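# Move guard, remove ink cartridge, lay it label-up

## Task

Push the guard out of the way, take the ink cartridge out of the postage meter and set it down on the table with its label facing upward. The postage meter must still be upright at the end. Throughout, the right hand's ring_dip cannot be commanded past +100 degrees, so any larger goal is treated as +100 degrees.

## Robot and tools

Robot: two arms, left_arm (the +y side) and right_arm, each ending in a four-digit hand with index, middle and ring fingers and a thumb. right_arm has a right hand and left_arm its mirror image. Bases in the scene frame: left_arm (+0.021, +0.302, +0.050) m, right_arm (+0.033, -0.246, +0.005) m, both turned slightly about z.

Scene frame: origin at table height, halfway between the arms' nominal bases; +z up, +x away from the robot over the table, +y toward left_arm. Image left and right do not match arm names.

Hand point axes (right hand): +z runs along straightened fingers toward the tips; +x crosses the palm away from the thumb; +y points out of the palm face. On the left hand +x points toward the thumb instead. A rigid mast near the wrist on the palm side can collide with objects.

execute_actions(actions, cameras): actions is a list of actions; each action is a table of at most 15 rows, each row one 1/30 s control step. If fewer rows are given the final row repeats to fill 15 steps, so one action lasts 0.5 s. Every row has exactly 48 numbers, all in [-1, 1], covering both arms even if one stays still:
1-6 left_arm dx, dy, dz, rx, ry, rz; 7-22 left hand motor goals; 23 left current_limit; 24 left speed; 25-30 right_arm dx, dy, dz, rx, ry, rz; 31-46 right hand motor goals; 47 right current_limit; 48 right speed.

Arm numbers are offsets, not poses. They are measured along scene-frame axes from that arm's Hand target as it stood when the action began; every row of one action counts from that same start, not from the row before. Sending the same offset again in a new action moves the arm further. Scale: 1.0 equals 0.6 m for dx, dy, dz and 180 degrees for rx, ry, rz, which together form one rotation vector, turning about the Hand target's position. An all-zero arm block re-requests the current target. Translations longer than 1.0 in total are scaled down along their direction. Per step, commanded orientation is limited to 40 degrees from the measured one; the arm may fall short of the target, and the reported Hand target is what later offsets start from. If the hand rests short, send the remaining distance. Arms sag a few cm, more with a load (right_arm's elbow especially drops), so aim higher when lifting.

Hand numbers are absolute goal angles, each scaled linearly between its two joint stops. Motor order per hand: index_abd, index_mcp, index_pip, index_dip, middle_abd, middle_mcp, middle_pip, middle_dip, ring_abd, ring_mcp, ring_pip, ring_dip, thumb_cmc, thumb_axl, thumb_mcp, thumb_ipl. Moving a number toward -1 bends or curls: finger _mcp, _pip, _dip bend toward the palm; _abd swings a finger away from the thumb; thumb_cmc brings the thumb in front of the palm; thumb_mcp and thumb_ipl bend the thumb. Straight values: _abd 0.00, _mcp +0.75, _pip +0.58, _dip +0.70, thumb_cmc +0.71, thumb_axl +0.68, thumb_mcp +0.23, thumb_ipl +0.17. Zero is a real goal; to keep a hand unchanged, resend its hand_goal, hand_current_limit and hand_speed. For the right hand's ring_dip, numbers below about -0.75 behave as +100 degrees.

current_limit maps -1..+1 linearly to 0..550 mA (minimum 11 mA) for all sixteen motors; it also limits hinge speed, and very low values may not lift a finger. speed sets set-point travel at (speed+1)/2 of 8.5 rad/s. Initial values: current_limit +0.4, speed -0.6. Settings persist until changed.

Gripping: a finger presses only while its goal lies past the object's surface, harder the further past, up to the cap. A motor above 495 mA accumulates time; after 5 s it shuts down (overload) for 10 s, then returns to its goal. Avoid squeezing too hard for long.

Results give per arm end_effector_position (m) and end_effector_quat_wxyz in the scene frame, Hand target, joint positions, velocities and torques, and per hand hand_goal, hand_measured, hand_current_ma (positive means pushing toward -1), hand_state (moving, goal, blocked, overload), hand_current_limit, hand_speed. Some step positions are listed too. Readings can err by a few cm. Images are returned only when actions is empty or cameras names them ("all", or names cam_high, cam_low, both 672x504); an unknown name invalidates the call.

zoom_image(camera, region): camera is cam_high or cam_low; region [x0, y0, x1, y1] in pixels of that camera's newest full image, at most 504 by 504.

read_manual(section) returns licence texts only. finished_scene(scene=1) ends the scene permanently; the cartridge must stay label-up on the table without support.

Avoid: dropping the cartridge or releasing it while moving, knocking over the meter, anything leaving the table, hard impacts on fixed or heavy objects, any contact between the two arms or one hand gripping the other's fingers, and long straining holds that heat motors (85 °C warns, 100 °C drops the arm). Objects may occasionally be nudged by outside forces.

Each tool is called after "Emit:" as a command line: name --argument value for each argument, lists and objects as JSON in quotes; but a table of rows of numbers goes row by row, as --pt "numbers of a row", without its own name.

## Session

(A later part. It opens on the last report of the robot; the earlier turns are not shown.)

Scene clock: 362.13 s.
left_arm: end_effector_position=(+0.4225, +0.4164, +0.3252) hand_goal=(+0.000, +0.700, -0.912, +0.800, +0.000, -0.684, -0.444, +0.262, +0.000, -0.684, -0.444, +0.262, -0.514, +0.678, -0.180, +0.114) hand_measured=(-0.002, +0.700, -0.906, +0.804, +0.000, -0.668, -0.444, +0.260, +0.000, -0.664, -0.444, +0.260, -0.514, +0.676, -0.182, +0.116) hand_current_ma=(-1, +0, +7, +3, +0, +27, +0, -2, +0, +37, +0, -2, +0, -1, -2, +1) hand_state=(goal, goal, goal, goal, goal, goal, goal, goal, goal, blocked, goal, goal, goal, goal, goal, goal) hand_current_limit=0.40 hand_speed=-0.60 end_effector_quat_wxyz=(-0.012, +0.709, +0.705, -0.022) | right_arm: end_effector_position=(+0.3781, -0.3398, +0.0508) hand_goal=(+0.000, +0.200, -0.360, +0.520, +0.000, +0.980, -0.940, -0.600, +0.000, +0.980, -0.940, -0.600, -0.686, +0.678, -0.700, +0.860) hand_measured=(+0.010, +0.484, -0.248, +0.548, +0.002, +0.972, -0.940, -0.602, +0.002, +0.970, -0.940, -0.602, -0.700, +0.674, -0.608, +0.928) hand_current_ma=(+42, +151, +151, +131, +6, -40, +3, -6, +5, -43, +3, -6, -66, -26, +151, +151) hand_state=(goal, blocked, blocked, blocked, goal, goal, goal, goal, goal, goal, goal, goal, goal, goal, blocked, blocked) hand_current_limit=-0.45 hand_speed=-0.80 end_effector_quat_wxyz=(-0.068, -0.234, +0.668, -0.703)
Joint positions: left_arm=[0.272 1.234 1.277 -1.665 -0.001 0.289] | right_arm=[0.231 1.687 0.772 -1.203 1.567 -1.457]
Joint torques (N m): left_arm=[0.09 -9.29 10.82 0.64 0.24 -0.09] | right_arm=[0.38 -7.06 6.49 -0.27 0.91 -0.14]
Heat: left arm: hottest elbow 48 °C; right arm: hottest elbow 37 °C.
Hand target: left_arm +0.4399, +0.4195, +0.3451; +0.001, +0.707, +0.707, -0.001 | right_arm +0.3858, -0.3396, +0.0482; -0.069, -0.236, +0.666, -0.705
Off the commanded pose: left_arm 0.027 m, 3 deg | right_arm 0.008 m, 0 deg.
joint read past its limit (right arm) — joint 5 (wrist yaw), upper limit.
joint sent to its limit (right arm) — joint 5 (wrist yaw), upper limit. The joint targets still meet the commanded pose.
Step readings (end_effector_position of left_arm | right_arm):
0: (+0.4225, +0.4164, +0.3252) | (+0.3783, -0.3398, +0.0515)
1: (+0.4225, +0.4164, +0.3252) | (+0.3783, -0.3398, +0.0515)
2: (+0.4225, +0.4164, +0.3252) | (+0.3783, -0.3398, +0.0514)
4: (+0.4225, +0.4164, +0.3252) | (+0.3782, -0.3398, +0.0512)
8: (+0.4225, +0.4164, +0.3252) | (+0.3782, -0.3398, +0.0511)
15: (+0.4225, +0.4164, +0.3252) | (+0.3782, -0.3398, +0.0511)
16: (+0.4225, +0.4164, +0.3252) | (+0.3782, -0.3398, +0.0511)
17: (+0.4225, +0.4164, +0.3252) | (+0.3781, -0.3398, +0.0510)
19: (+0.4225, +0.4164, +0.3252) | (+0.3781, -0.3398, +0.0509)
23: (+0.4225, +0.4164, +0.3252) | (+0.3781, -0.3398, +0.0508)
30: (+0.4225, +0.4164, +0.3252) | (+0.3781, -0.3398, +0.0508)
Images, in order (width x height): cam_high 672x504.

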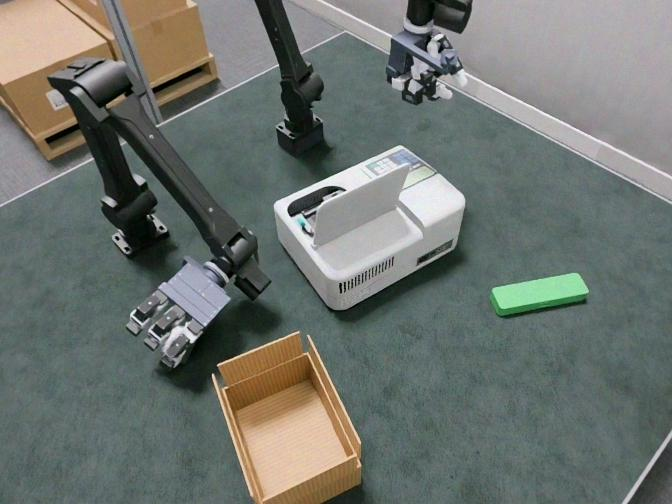

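Emit:
execute_actions --actions '[[[0,0,0,0,0,0,0,0.7,-0.912,0.8,0,-0.685,-0.445,0.261,0,-0.685,-0.445,0.261,-0.514,0.678,-0.18,0.114,0.4,-0.6,0,0,0,0,0,0,0,0.50,-0.248,0.548,0,0.98,-0.94,-0.6,0,0.98,-0.94,-0.6,-0.70,0.678,-0.608,0.928,0,-0.9]],[[0,0,0,0,0,0,0,0.7,-0.912,0.8,0,-0.685,-0.445,0.261,0,-0.685,-0.445,0.261,-0.514,0.678,-0.18,0.114,0.4,-0.6,0,0,0,0,0,0,0,0.53,-0.248,0.548,0,0.98,-0.94,-0.6,0,0.98,-0.94,-0.6,-0.70,0.678,-0.60,0.928,0,-0.9]]]' --cameras '["cam_high"]'

Emit:
zoom_image --camera "cam_high" --region '[140, 280, 240, 380]'

Scene clock: 364.00 s.
left_arm: end_effector_position=(+0.4225, +0.4164, +0.3252) hand_goal=(+0.000, +0.700, -0.912, +0.800, +0.000, -0.684, -0.444, +0.262, +0.000, -0.684, -0.444, +0.262, -0.514, +0.678, -0.180, +0.114) hand_measured=(-0.002, +0.700, -0.906, +0.804, +0.000, -0.668, -0.444, +0.260, +0.000, -0.664, -0.444, +0.260, -0.514, +0.676, -0.182, +0.116) hand_current_ma=(-1, +0, +7, +3, +0, +27, +0, -2, +0, +37, +0, -2, +0, -1, -2, +1) hand_state=(goal, goal, goal, goal, goal, goal, goal, goal, goal, blocked, goal, goal, goal, goal, goal, goal) hand_current_limit=0.40 hand_speed=-0.60 end_effector_quat_wxyz=(-0.012, +0.709, +0.705, -0.022) | right_arm: end_effector_position=(+0.3779, -0.3398, +0.0502) hand_goal=(+0.000, +0.530, -0.248, +0.548, +0.000, +0.980, -0.940, -0.600, +0.000, +0.980, -0.940, -0.600, -0.700, +0.678, -0.600, +0.928) hand_measured=(+0.006, +0.512, -0.246, +0.550, +0.002, +0.972, -0.940, -0.602, +0.002, +0.970, -0.940, -0.602, -0.700, +0.678, -0.598, +0.930) hand_current_ma=(+26, -84, +7, +5, +6, -40, +3, -6, +5, -43, +3, -6, +3, -2, +8, +13) hand_state=(goal, goal, goal, goal, goal, goal, goal, goal, goal, goal, goal, goal, goal, goal, goal, goal) hand_current_limit=0.00 hand_speed=-0.90 end_effector_quat_wxyz=(-0.069, -0.235, +0.668, -0.703)
Joint positions: left_arm=[0.272 1.234 1.277 -1.665 -0.001 0.289] | right_arm=[0.231 1.689 0.772 -1.203 1.567 -1.457]
Joint torques (N m): left_arm=[0.09 -9.29 10.86 0.66 0.21 -0.11] | right_arm=[0.62 -7.12 6.54 -0.34 0.89 -0.15]
Heat: left arm: hottest elbow 48 °C; right arm: hottest elbow 37 °C.
Hand target: left_arm +0.4399, +0.4195, +0.3451; +0.001, +0.707, +0.707, -0.001 | right_arm +0.3858, -0.3396, +0.0483; -0.069, -0.236, +0.666, -0.705
Off the commanded pose: left_arm 0.027 m, 3 deg | right_arm 0.008 m, 0 deg.
joint read past its limit (right arm) — joint 5 (wrist yaw), upper limit.
joint sent to its limit (right arm) — joint 5 (wrist yaw), upper limit. The joint targets still meet the commanded pose.
Step readings (end_effector_position of left_arm | right_arm):
0: (+0.4225, +0.4164, +0.3252) | (+0.3781, -0.3398, +0.0508)
1: (+0.4225, +0.4164, +0.3252) | (+0.3781, -0.3398, +0.0508)
2: (+0.4225, +0.4164, +0.3252) | (+0.3781, -0.3398, +0.0508)
4: (+0.4225, +0.4164, +0.3252) | (+0.3780, -0.3398, +0.0505)
8: (+0.4225, +0.4164, +0.3252) | (+0.3779, -0.3398, +0.0502)
15: (+0.4225, +0.4164, +0.3252) | (+0.3779, -0.3398, +0.0502)
16: (+0.4225, +0.4164, +0.3252) | (+0.3779, -0.3398, +0.0502)
17: (+0.4225, +0.4164, +0.3252) | (+0.3779, -0.3398, +0.0502)
19: (+0.4225, +0.4164, +0.3252) | (+0.3779, -0.3398, +0.0502)
23: (+0.4225, +0.4164, +0.3252) | (+0.3779, -0.3398, +0.0502)
30: (+0.4225, +0.4164, +0.3252) | (+0.3779, -0.3398, +0.0502)
Images, in order (width x height): cam_high 672x504.

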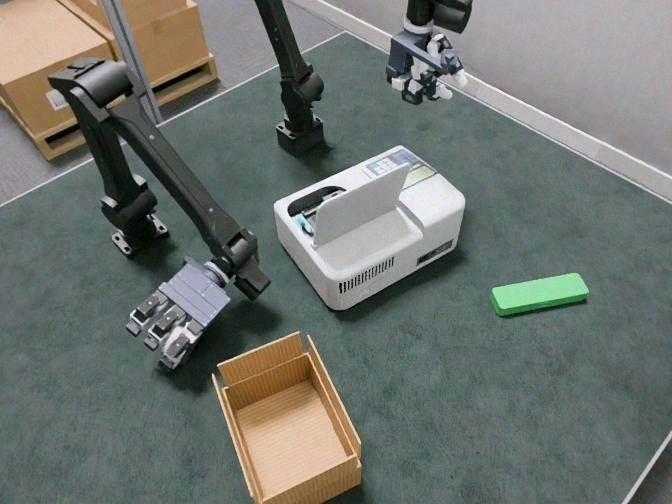

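Scaled by 5.040 from the camera's 672x504 image, which has a finer 960x720 frame.

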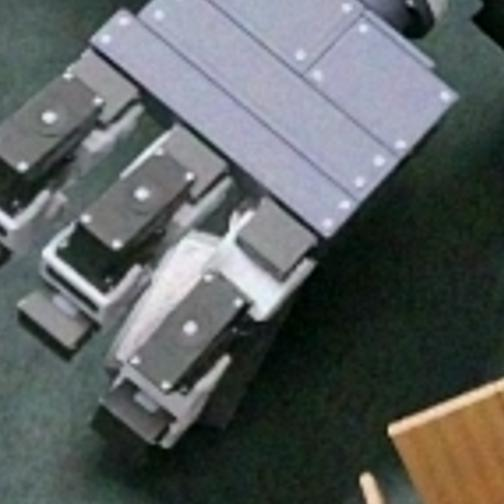

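Emit:
execute_actions --actions '[[[0,0,0,0,0,0,0,0.7,-0.912,0.8,0,-0.685,-0.445,0.261,0,-0.685,-0.445,0.261,-0.514,0.678,-0.18,0.114,0.4,-0.6,0,0,0,0,0,0,0,0.59,-0.248,0.58,0,0.98,-0.94,-0.6,0,0.98,-0.94,-0.6,-0.70,0.678,-0.58,0.935,0,-0.9]],[[0,0,0,0,0,0,0,0.7,-0.912,0.8,0,-0.685,-0.445,0.261,0,-0.685,-0.445,0.261,-0.514,0.678,-0.18,0.114,0.4,-0.6,0,0,0,0,0,0,0,0.65,-0.248,0.62,0,0.98,-0.94,-0.6,0,0.98,-0.94,-0.6,-0.70,0.678,-0.54,0.945,0,-0.9]]]' --cameras '["cam_high"]'

Emit:
zoom_image --camera "cam_high" --region '[140, 280, 240, 380]'

Scene clock: 365.73 s.
left_arm: end_effector_position=(+0.4225, +0.4164, +0.3252) hand_goal=(+0.000, +0.700, -0.912, +0.800, +0.000, -0.684, -0.444, +0.262, +0.000, -0.684, -0.444, +0.262, -0.514, +0.678, -0.180, +0.114) hand_measured=(-0.002, +0.700, -0.906, +0.804, +0.000, -0.668, -0.444, +0.260, +0.000, -0.664, -0.444, +0.260, -0.514, +0.676, -0.182, +0.116) hand_current_ma=(-1, +0, +7, +3, +0, +27, +0, -2, +0, +37, +0, -2, +0, -1, -2, +1) hand_state=(goal, goal, goal, goal, goal, goal, goal, goal, goal, blocked, goal, goal, goal, goal, goal, goal) hand_current_limit=0.40 hand_speed=-0.60 end_effector_quat_wxyz=(-0.012, +0.709, +0.705, -0.022) | right_arm: end_effector_position=(+0.3779, -0.3398, +0.0502) hand_goal=(+0.000, +0.650, -0.248, +0.620, +0.000, +0.980, -0.940, -0.600, +0.000, +0.980, -0.940, -0.600, -0.700, +0.678, -0.540, +0.946) hand_measured=(+0.006, +0.632, -0.246, +0.618, +0.002, +0.972, -0.940, -0.602, +0.002, +0.970, -0.940, -0.602, -0.700, +0.678, -0.540, +0.944) hand_current_ma=(+26, -89, +6, -12, +6, -40, +3, -6, +5, -43, +3, -6, +3, -2, +1, -12) hand_state=(goal, goal, goal, goal, goal, goal, goal, goal, goal, goal, goal, goal, goal, goal, goal, goal) hand_current_limit=0.00 hand_speed=-0.90 end_effector_quat_wxyz=(-0.069, -0.235, +0.668, -0.703)
Joint positions: left_arm=[0.272 1.234 1.277 -1.665 -0.001 0.289] | right_arm=[0.231 1.689 0.772 -1.203 1.567 -1.457]
Joint torques (N m): left_arm=[0.15 -9.41 10.85 0.64 0.22 -0.09] | right_arm=[0.26 -7.24 6.48 -0.29 0.9 -0.14]
Heat: left arm: hottest elbow 48 °C; right arm: hottest elbow 37 °C.
Hand target: left_arm +0.4399, +0.4195, +0.3451; +0.001, +0.707, +0.707, -0.001 | right_arm +0.3858, -0.3396, +0.0483; -0.069, -0.236, +0.666, -0.705
Off the commanded pose: left_arm 0.027 m, 3 deg | right_arm 0.008 m, 0 deg.
joint read past its limit (right arm) — joint 5 (wrist yaw), upper limit.
joint sent to its limit (right arm) — joint 5 (wrist yaw), upper limit. The joint targets still meet the commanded pose.
Step readings (end_effector_position of left_arm | right_arm):
0: (+0.4225, +0.4164, +0.3252) | (+0.3779, -0.3398, +0.0502)
1: (+0.4225, +0.4164, +0.3252) | (+0.3779, -0.3398, +0.0502)
2: (+0.4225, +0.4164, +0.3252) | (+0.3779, -0.3398, +0.0502)
4: (+0.4225, +0.4164, +0.3252) | (+0.3779, -0.3398, +0.0502)
8: (+0.4225, +0.4164, +0.3252) | (+0.3779, -0.3398, +0.0502)
15: (+0.4225, +0.4164, +0.3252) | (+0.3779, -0.3398, +0.0502)
16: (+0.4225, +0.4164, +0.3252) | (+0.3779, -0.3398, +0.0502)
17: (+0.4225, +0.4164, +0.3252) | (+0.3779, -0.3398, +0.0502)
19: (+0.4225, +0.4164, +0.3252) | (+0.3779, -0.3398, +0.0502)
23: (+0.4225, +0.4164, +0.3252) | (+0.3779, -0.3398, +0.0502)
30: (+0.4225, +0.4164, +0.3252) | (+0.3779, -0.3398, +0.0502)
Images, in order (width x height): cam_high 672x504.

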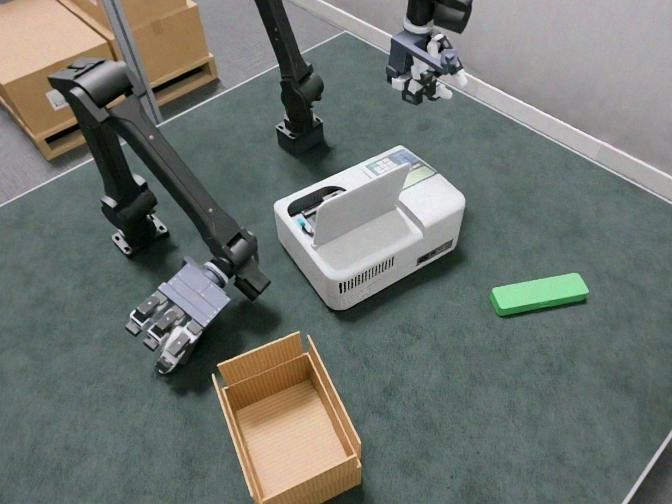

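Scaled by 5.040 from the camera's 672x504 image, which has a finer 960x720 frame.

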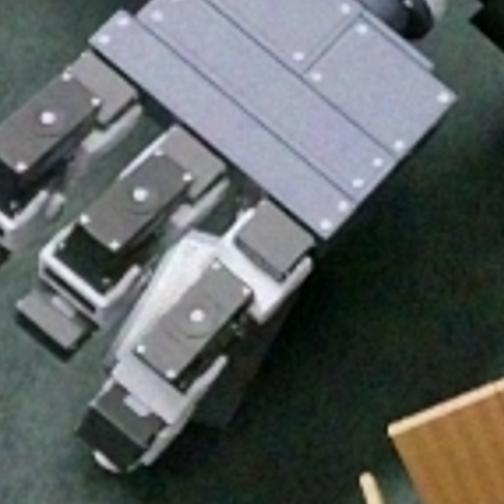

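Emit:
execute_actions --actions '[[[0,0,0,0,0,0,0,0.7,-0.912,0.8,0,-0.685,-0.445,0.261,0,-0.685,-0.445,0.261,-0.514,0.678,-0.18,0.114,0.4,-0.6,0,0,0.025,0,0,0,0,0.70,-0.20,0.62,0,0.98,-0.94,-0.6,0,0.98,-0.94,-0.6,-0.70,0.678,-0.54,0.945,0,-0.8]],[[0,0,0,0,0,0,0,0.7,-0.912,0.8,0,-0.685,-0.445,0.261,0,-0.685,-0.445,0.261,-0.514,0.678,-0.18,0.114,0.4,-0.6,0,0,0.03,0,0,0,0,0.70,-0.20,0.62,0,0.98,-0.94,-0.6,0,0.98,-0.94,-0.6,-0.70,0.678,-0.54,0.945,0,-0.9]]]' --cameras '["cam_high"]'

Emit:
zoom_image --camera "cam_high" --region '[140, 270, 240, 370]'

Scene clock: 367.67 s.
left_arm: end_effector_position=(+0.4225, +0.4164, +0.3252) hand_goal=(+0.000, +0.700, -0.912, +0.800, +0.000, -0.684, -0.444, +0.262, +0.000, -0.684, -0.444, +0.262, -0.514, +0.678, -0.180, +0.114) hand_measured=(-0.002, +0.700, -0.906, +0.804, +0.000, -0.668, -0.444, +0.260, +0.000, -0.664, -0.444, +0.260, -0.514, +0.676, -0.182, +0.116) hand_current_ma=(-1, +0, +7, +3, +0, +27, +0, -2, +0, +37, +0, -2, +0, -1, -2, +1) hand_state=(goal, goal, goal, goal, goal, goal, goal, goal, goal, blocked, goal, goal, goal, goal, goal, goal) hand_current_limit=0.40 hand_speed=-0.60 end_effector_quat_wxyz=(-0.012, +0.709, +0.705, -0.022) | right_arm: end_effector_position=(+0.3785, -0.3397, +0.0743) hand_goal=(+0.000, +0.700, -0.200, +0.620, +0.000, +0.980, -0.940, -0.600, +0.000, +0.980, -0.940, -0.600, -0.700, +0.678, -0.540, +0.946) hand_measured=(+0.006, +0.682, -0.204, +0.618, +0.002, +0.972, -0.940, -0.602, +0.002, +0.970, -0.940, -0.602, -0.698, +0.678, -0.540, +0.944) hand_current_ma=(+26, -87, -21, -12, +6, -40, +3, -6, +5, -43, +3, -6, +5, -2, +2, -12) hand_state=(goal, goal, goal, goal, goal, goal, goal, goal, goal, goal, goal, goal, goal, goal, goal, goal) hand_current_limit=0.00 hand_speed=-0.90 end_effector_quat_wxyz=(-0.070, -0.236, +0.668, -0.702)
Joint positions: left_arm=[0.272 1.234 1.277 -1.665 -0.001 0.289] | right_arm=[0.231 1.628 0.788 -1.26 1.567 -1.482]
Joint torques (N m): left_arm=[0.09 -9.23 10.77 0.66 0.24 -0.1] | right_arm=[0.5 -8.64 7.09 -0.87 0.91 -0.21]
Heat: left arm: hottest elbow 48 °C; right arm: hottest elbow 37 °C.
Hand target: left_arm +0.4399, +0.4195, +0.3451; +0.001, +0.707, +0.707, -0.001 | right_arm +0.3859, -0.3396, +0.0813; -0.069, -0.236, +0.666, -0.705
Off the commanded pose: left_arm 0.027 m, 3 deg | right_arm 0.010 m, 0 deg.
joint read past its limit (right arm) — joint 5 (wrist yaw), upper limit.
joint sent to its limit (right arm) — joint 5 (wrist yaw), upper limit. The joint targets still meet the commanded pose.
Step readings (end_effector_position of left_arm | right_arm):
0: (+0.4225, +0.4164, +0.3252) | (+0.3779, -0.3398, +0.0502)
1: (+0.4225, +0.4164, +0.3252) | (+0.3779, -0.3398, +0.0502)
2: (+0.4225, +0.4164, +0.3252) | (+0.3779, -0.3398, +0.0502)
4: (+0.4225, +0.4164, +0.3252) | (+0.3776, -0.3399, +0.0504)
8: (+0.4225, +0.4164, +0.3252) | (+0.3769, -0.3401, +0.0521)
15: (+0.4225, +0.4164, +0.3252) | (+0.3775, -0.3399, +0.0551)
16: (+0.4225, +0.4164, +0.3252) | (+0.3774, -0.3400, +0.0551)
17: (+0.4225, +0.4164, +0.3252) | (+0.3772, -0.3400, +0.0557)
19: (+0.4225, +0.4164, +0.3252) | (+0.3760, -0.3403, +0.0589)
23: (+0.4225, +0.4164, +0.3252) | (+0.3766, -0.3402, +0.0689)
30: (+0.4225, +0.4164, +0.3252) | (+0.3787, -0.3396, +0.0742)
Images, in order (width x height): cam_high 672x504.

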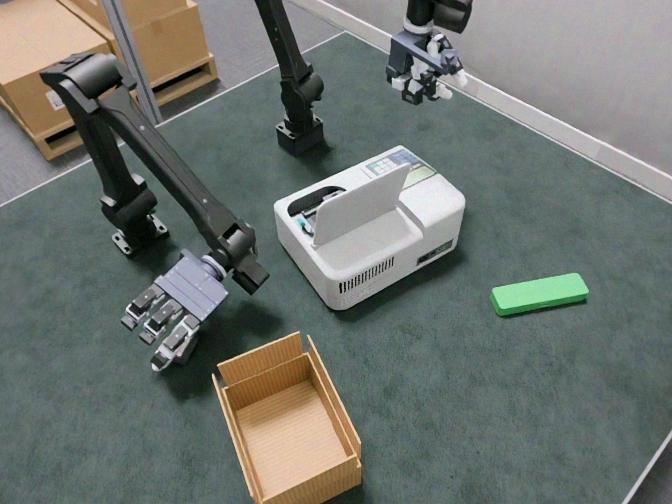

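Scaled by 5.040 from the camera's 672x504 image, which has a finer 960x720 frame.

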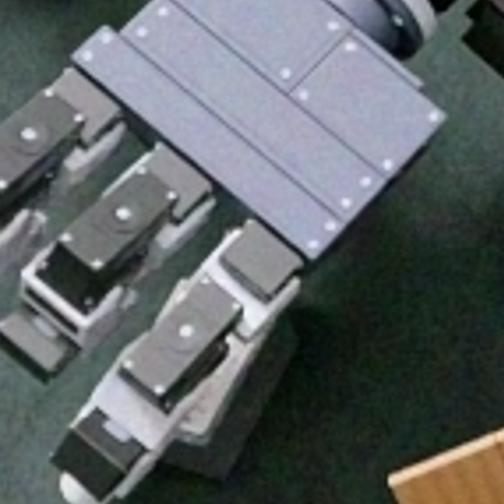

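Emit:
execute_actions --actions '[[[0,0,0,0,0,0,0,0.7,-0.912,0.8,0,-0.685,-0.445,0.261,0,-0.685,-0.445,0.261,-0.514,0.678,-0.18,0.114,0.4,-0.6,0,0,0.04,0,0,0,0,0.70,-0.20,0.62,0,0.98,-0.94,-0.6,0,0.98,-0.94,-0.6,-0.70,0.678,-0.54,0.945,0,-0.8]],[[0,0,0,0,0,0,0,0.7,-0.912,0.8,0,-0.685,-0.445,0.261,0,-0.685,-0.445,0.261,-0.514,0.678,-0.18,0.114,0.4,-0.6,0,0,0.06,0,0,0,0,0.70,-0.20,0.62,0,0.98,-0.94,-0.6,0,0.98,-0.94,-0.6,-0.70,0.678,-0.54,0.945,0,-0.9]],[[0,0,0,0,0,0,0,0.7,-0.912,0.8,0,-0.685,-0.445,0.261,0,-0.685,-0.445,0.261,-0.514,0.678,-0.18,0.114,0.4,-0.6,0,0,0.09,0,0,0,0,0.70,-0.20,0.62,0,0.98,-0.94,-0.6,0,0.98,-0.94,-0.6,-0.70,0.678,-0.54,0.945,0,-0.9]],[[0,0,0,0,0,0,0,0.7,-0.912,0.8,0,-0.685,-0.445,0.261,0,-0.685,-0.445,0.261,-0.514,0.678,-0.18,0.114,0.4,-0.6,-0.09,-0.05,0.09,0,0,0,0,0.70,-0.20,0.62,0,0.98,-0.94,-0.6,0,0.98,-0.94,-0.6,-0.70,0.678,-0.54,0.945,0,-0.9]]]' --cameras '["all"]'

Emit:
zoom_image --camera "cam_high" --region '[140, 280, 260, 400]'

Scene clock: 370.87 s.
left_arm: end_effector_position=(+0.4225, +0.4164, +0.3252) hand_goal=(+0.000, +0.700, -0.912, +0.800, +0.000, -0.684, -0.444, +0.262, +0.000, -0.684, -0.444, +0.262, -0.514, +0.678, -0.180, +0.114) hand_measured=(-0.002, +0.700, -0.906, +0.804, +0.000, -0.668, -0.444, +0.260, +0.000, -0.664, -0.444, +0.260, -0.514, +0.676, -0.182, +0.116) hand_current_ma=(-1, +0, +7, +3, +0, +27, +0, -2, +0, +37, +0, -2, +0, -1, -2, +1) hand_state=(goal, goal, goal, goal, goal, goal, goal, goal, goal, blocked, goal, goal, goal, goal, goal, goal) hand_current_limit=0.40 hand_speed=-0.60 end_effector_quat_wxyz=(-0.012, +0.709, +0.705, -0.022) | right_arm: end_effector_position=(+0.3320, -0.3675, +0.2478) hand_goal=(+0.000, +0.700, -0.200, +0.620, +0.000, +0.980, -0.940, -0.600, +0.000, +0.980, -0.940, -0.600, -0.700, +0.678, -0.540, +0.946) hand_measured=(+0.006, +0.684, -0.204, +0.618, +0.002, +0.972, -0.940, -0.602, +0.002, +0.970, -0.940, -0.602, -0.698, +0.678, -0.540, +0.944) hand_current_ma=(+20, -80, -19, -12, +6, -40, +3, -6, +5, -43, +3, -6, +11, +1, +4, -11) hand_state=(goal, goal, goal, goal, goal, goal, goal, goal, goal, goal, goal, goal, goal, goal, goal, goal) hand_current_limit=0.00 hand_speed=-0.90 end_effector_quat_wxyz=(-0.081, -0.207, +0.678, -0.701)
Joint positions: left_arm=[0.272 1.234 1.277 -1.665 -0.001 0.289] | right_arm=[0.171 1.183 0.902 -1.61 1.566 -1.662]
Joint torques (N m): left_arm=[0.03 -9.35 10.84 0.66 0.25 -0.09] | right_arm=[0.44 -4.66 8.77 -0.5 1.06 -0.18]
Heat: left arm: hottest elbow 48 °C; right arm: hottest elbow 37 °C.
Hand target: left_arm +0.4399, +0.4195, +0.3451; +0.001, +0.707, +0.707, -0.001 | right_arm +0.3318, -0.3695, +0.2492; -0.069, -0.236, +0.666, -0.705
Off the commanded pose: left_arm 0.027 m, 3 deg | right_arm 0.003 m, 4 deg.
joint read past its limit (right arm) — joint 5 (wrist yaw), upper limit.
joint sent to its limit (right arm) — joint 5 (wrist yaw), upper limit. The joint targets are off in orientation, not in position.
Step readings (end_effector_position of left_arm | right_arm):
0: (+0.4225, +0.4164, +0.3252) | (+0.3784, -0.3397, +0.0743)
1: (+0.4225, +0.4164, +0.3252) | (+0.3784, -0.3397, +0.0743)
2: (+0.4225, +0.4164, +0.3252) | (+0.3778, -0.3399, +0.0749)
4: (+0.4225, +0.4164, +0.3252) | (+0.3761, -0.3403, +0.0783)
8: (+0.4225, +0.4164, +0.3252) | (+0.3764, -0.3402, +0.0904)
15: (+0.4225, +0.4164, +0.3252) | (+0.3788, -0.3396, +0.0976)
16: (+0.4225, +0.4164, +0.3252) | (+0.3785, -0.3397, +0.0977)
17: (+0.4225, +0.4164, +0.3252) | (+0.3780, -0.3398, +0.0988)
19: (+0.4225, +0.4164, +0.3252) | (+0.3759, -0.3403, +0.1039)
23: (+0.4225, +0.4164, +0.3252) | (+0.3767, -0.3401, +0.1220)
30: (+0.4225, +0.4164, +0.3252) | (+0.3795, -0.3394, +0.1335)
31: (+0.4225, +0.4164, +0.3252) | (+0.3791, -0.3395, +0.1336)
32: (+0.4225, +0.4164, +0.3252) | (+0.3784, -0.3396, +0.1352)
34: (+0.4225, +0.4164, +0.3252) | (+0.3762, -0.3401, +0.1426)
38: (+0.4225, +0.4164, +0.3252) | (+0.3779, -0.3397, +0.1693)
45: (+0.4225, +0.4164, +0.3252) | (+0.3802, -0.3392, +0.1876)
46: (+0.4225, +0.4164, +0.3252) | (+0.3797, -0.3393, +0.1877)
47: (+0.4225, +0.4164, +0.3252) | (+0.3779, -0.3407, +0.1891)
49: (+0.4225, +0.4164, +0.3252) | (+0.3698, -0.3456, +0.1978)
53: (+0.4225, +0.4164, +0.3252) | (+0.3487, -0.3601, +0.2291)
60: (+0.4225, +0.4164, +0.3252) | (+0.3330, -0.3673, +0.2476)

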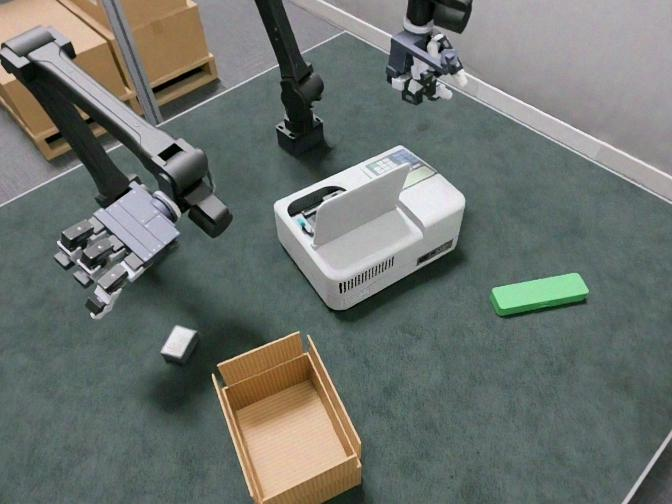

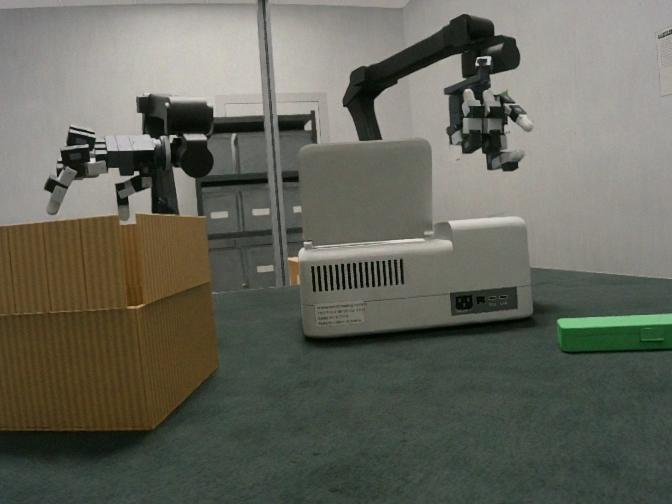

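Scaled by 4.200 from the camera's 672x504 image, which has a finer 960x720 frame.

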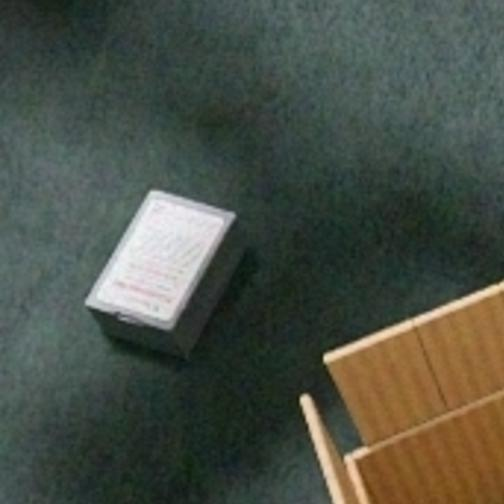

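Emit:
zoom_image --camera "cam_high" --region '[265, 150, 365, 250]'

Scaled by 5.040 from the camera's 672x504 image, which has a finer 960x720 frame.

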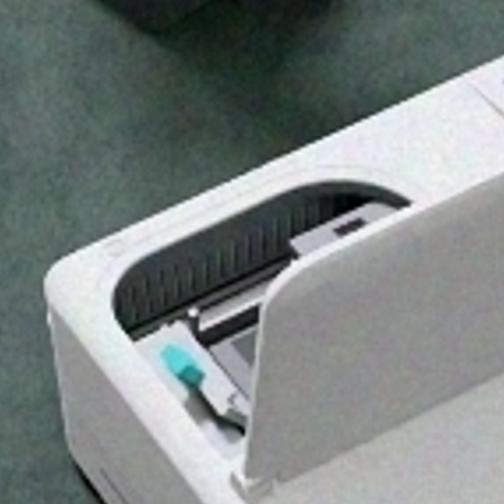

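Emit:
finished_scene

The scene is finished: the task was done.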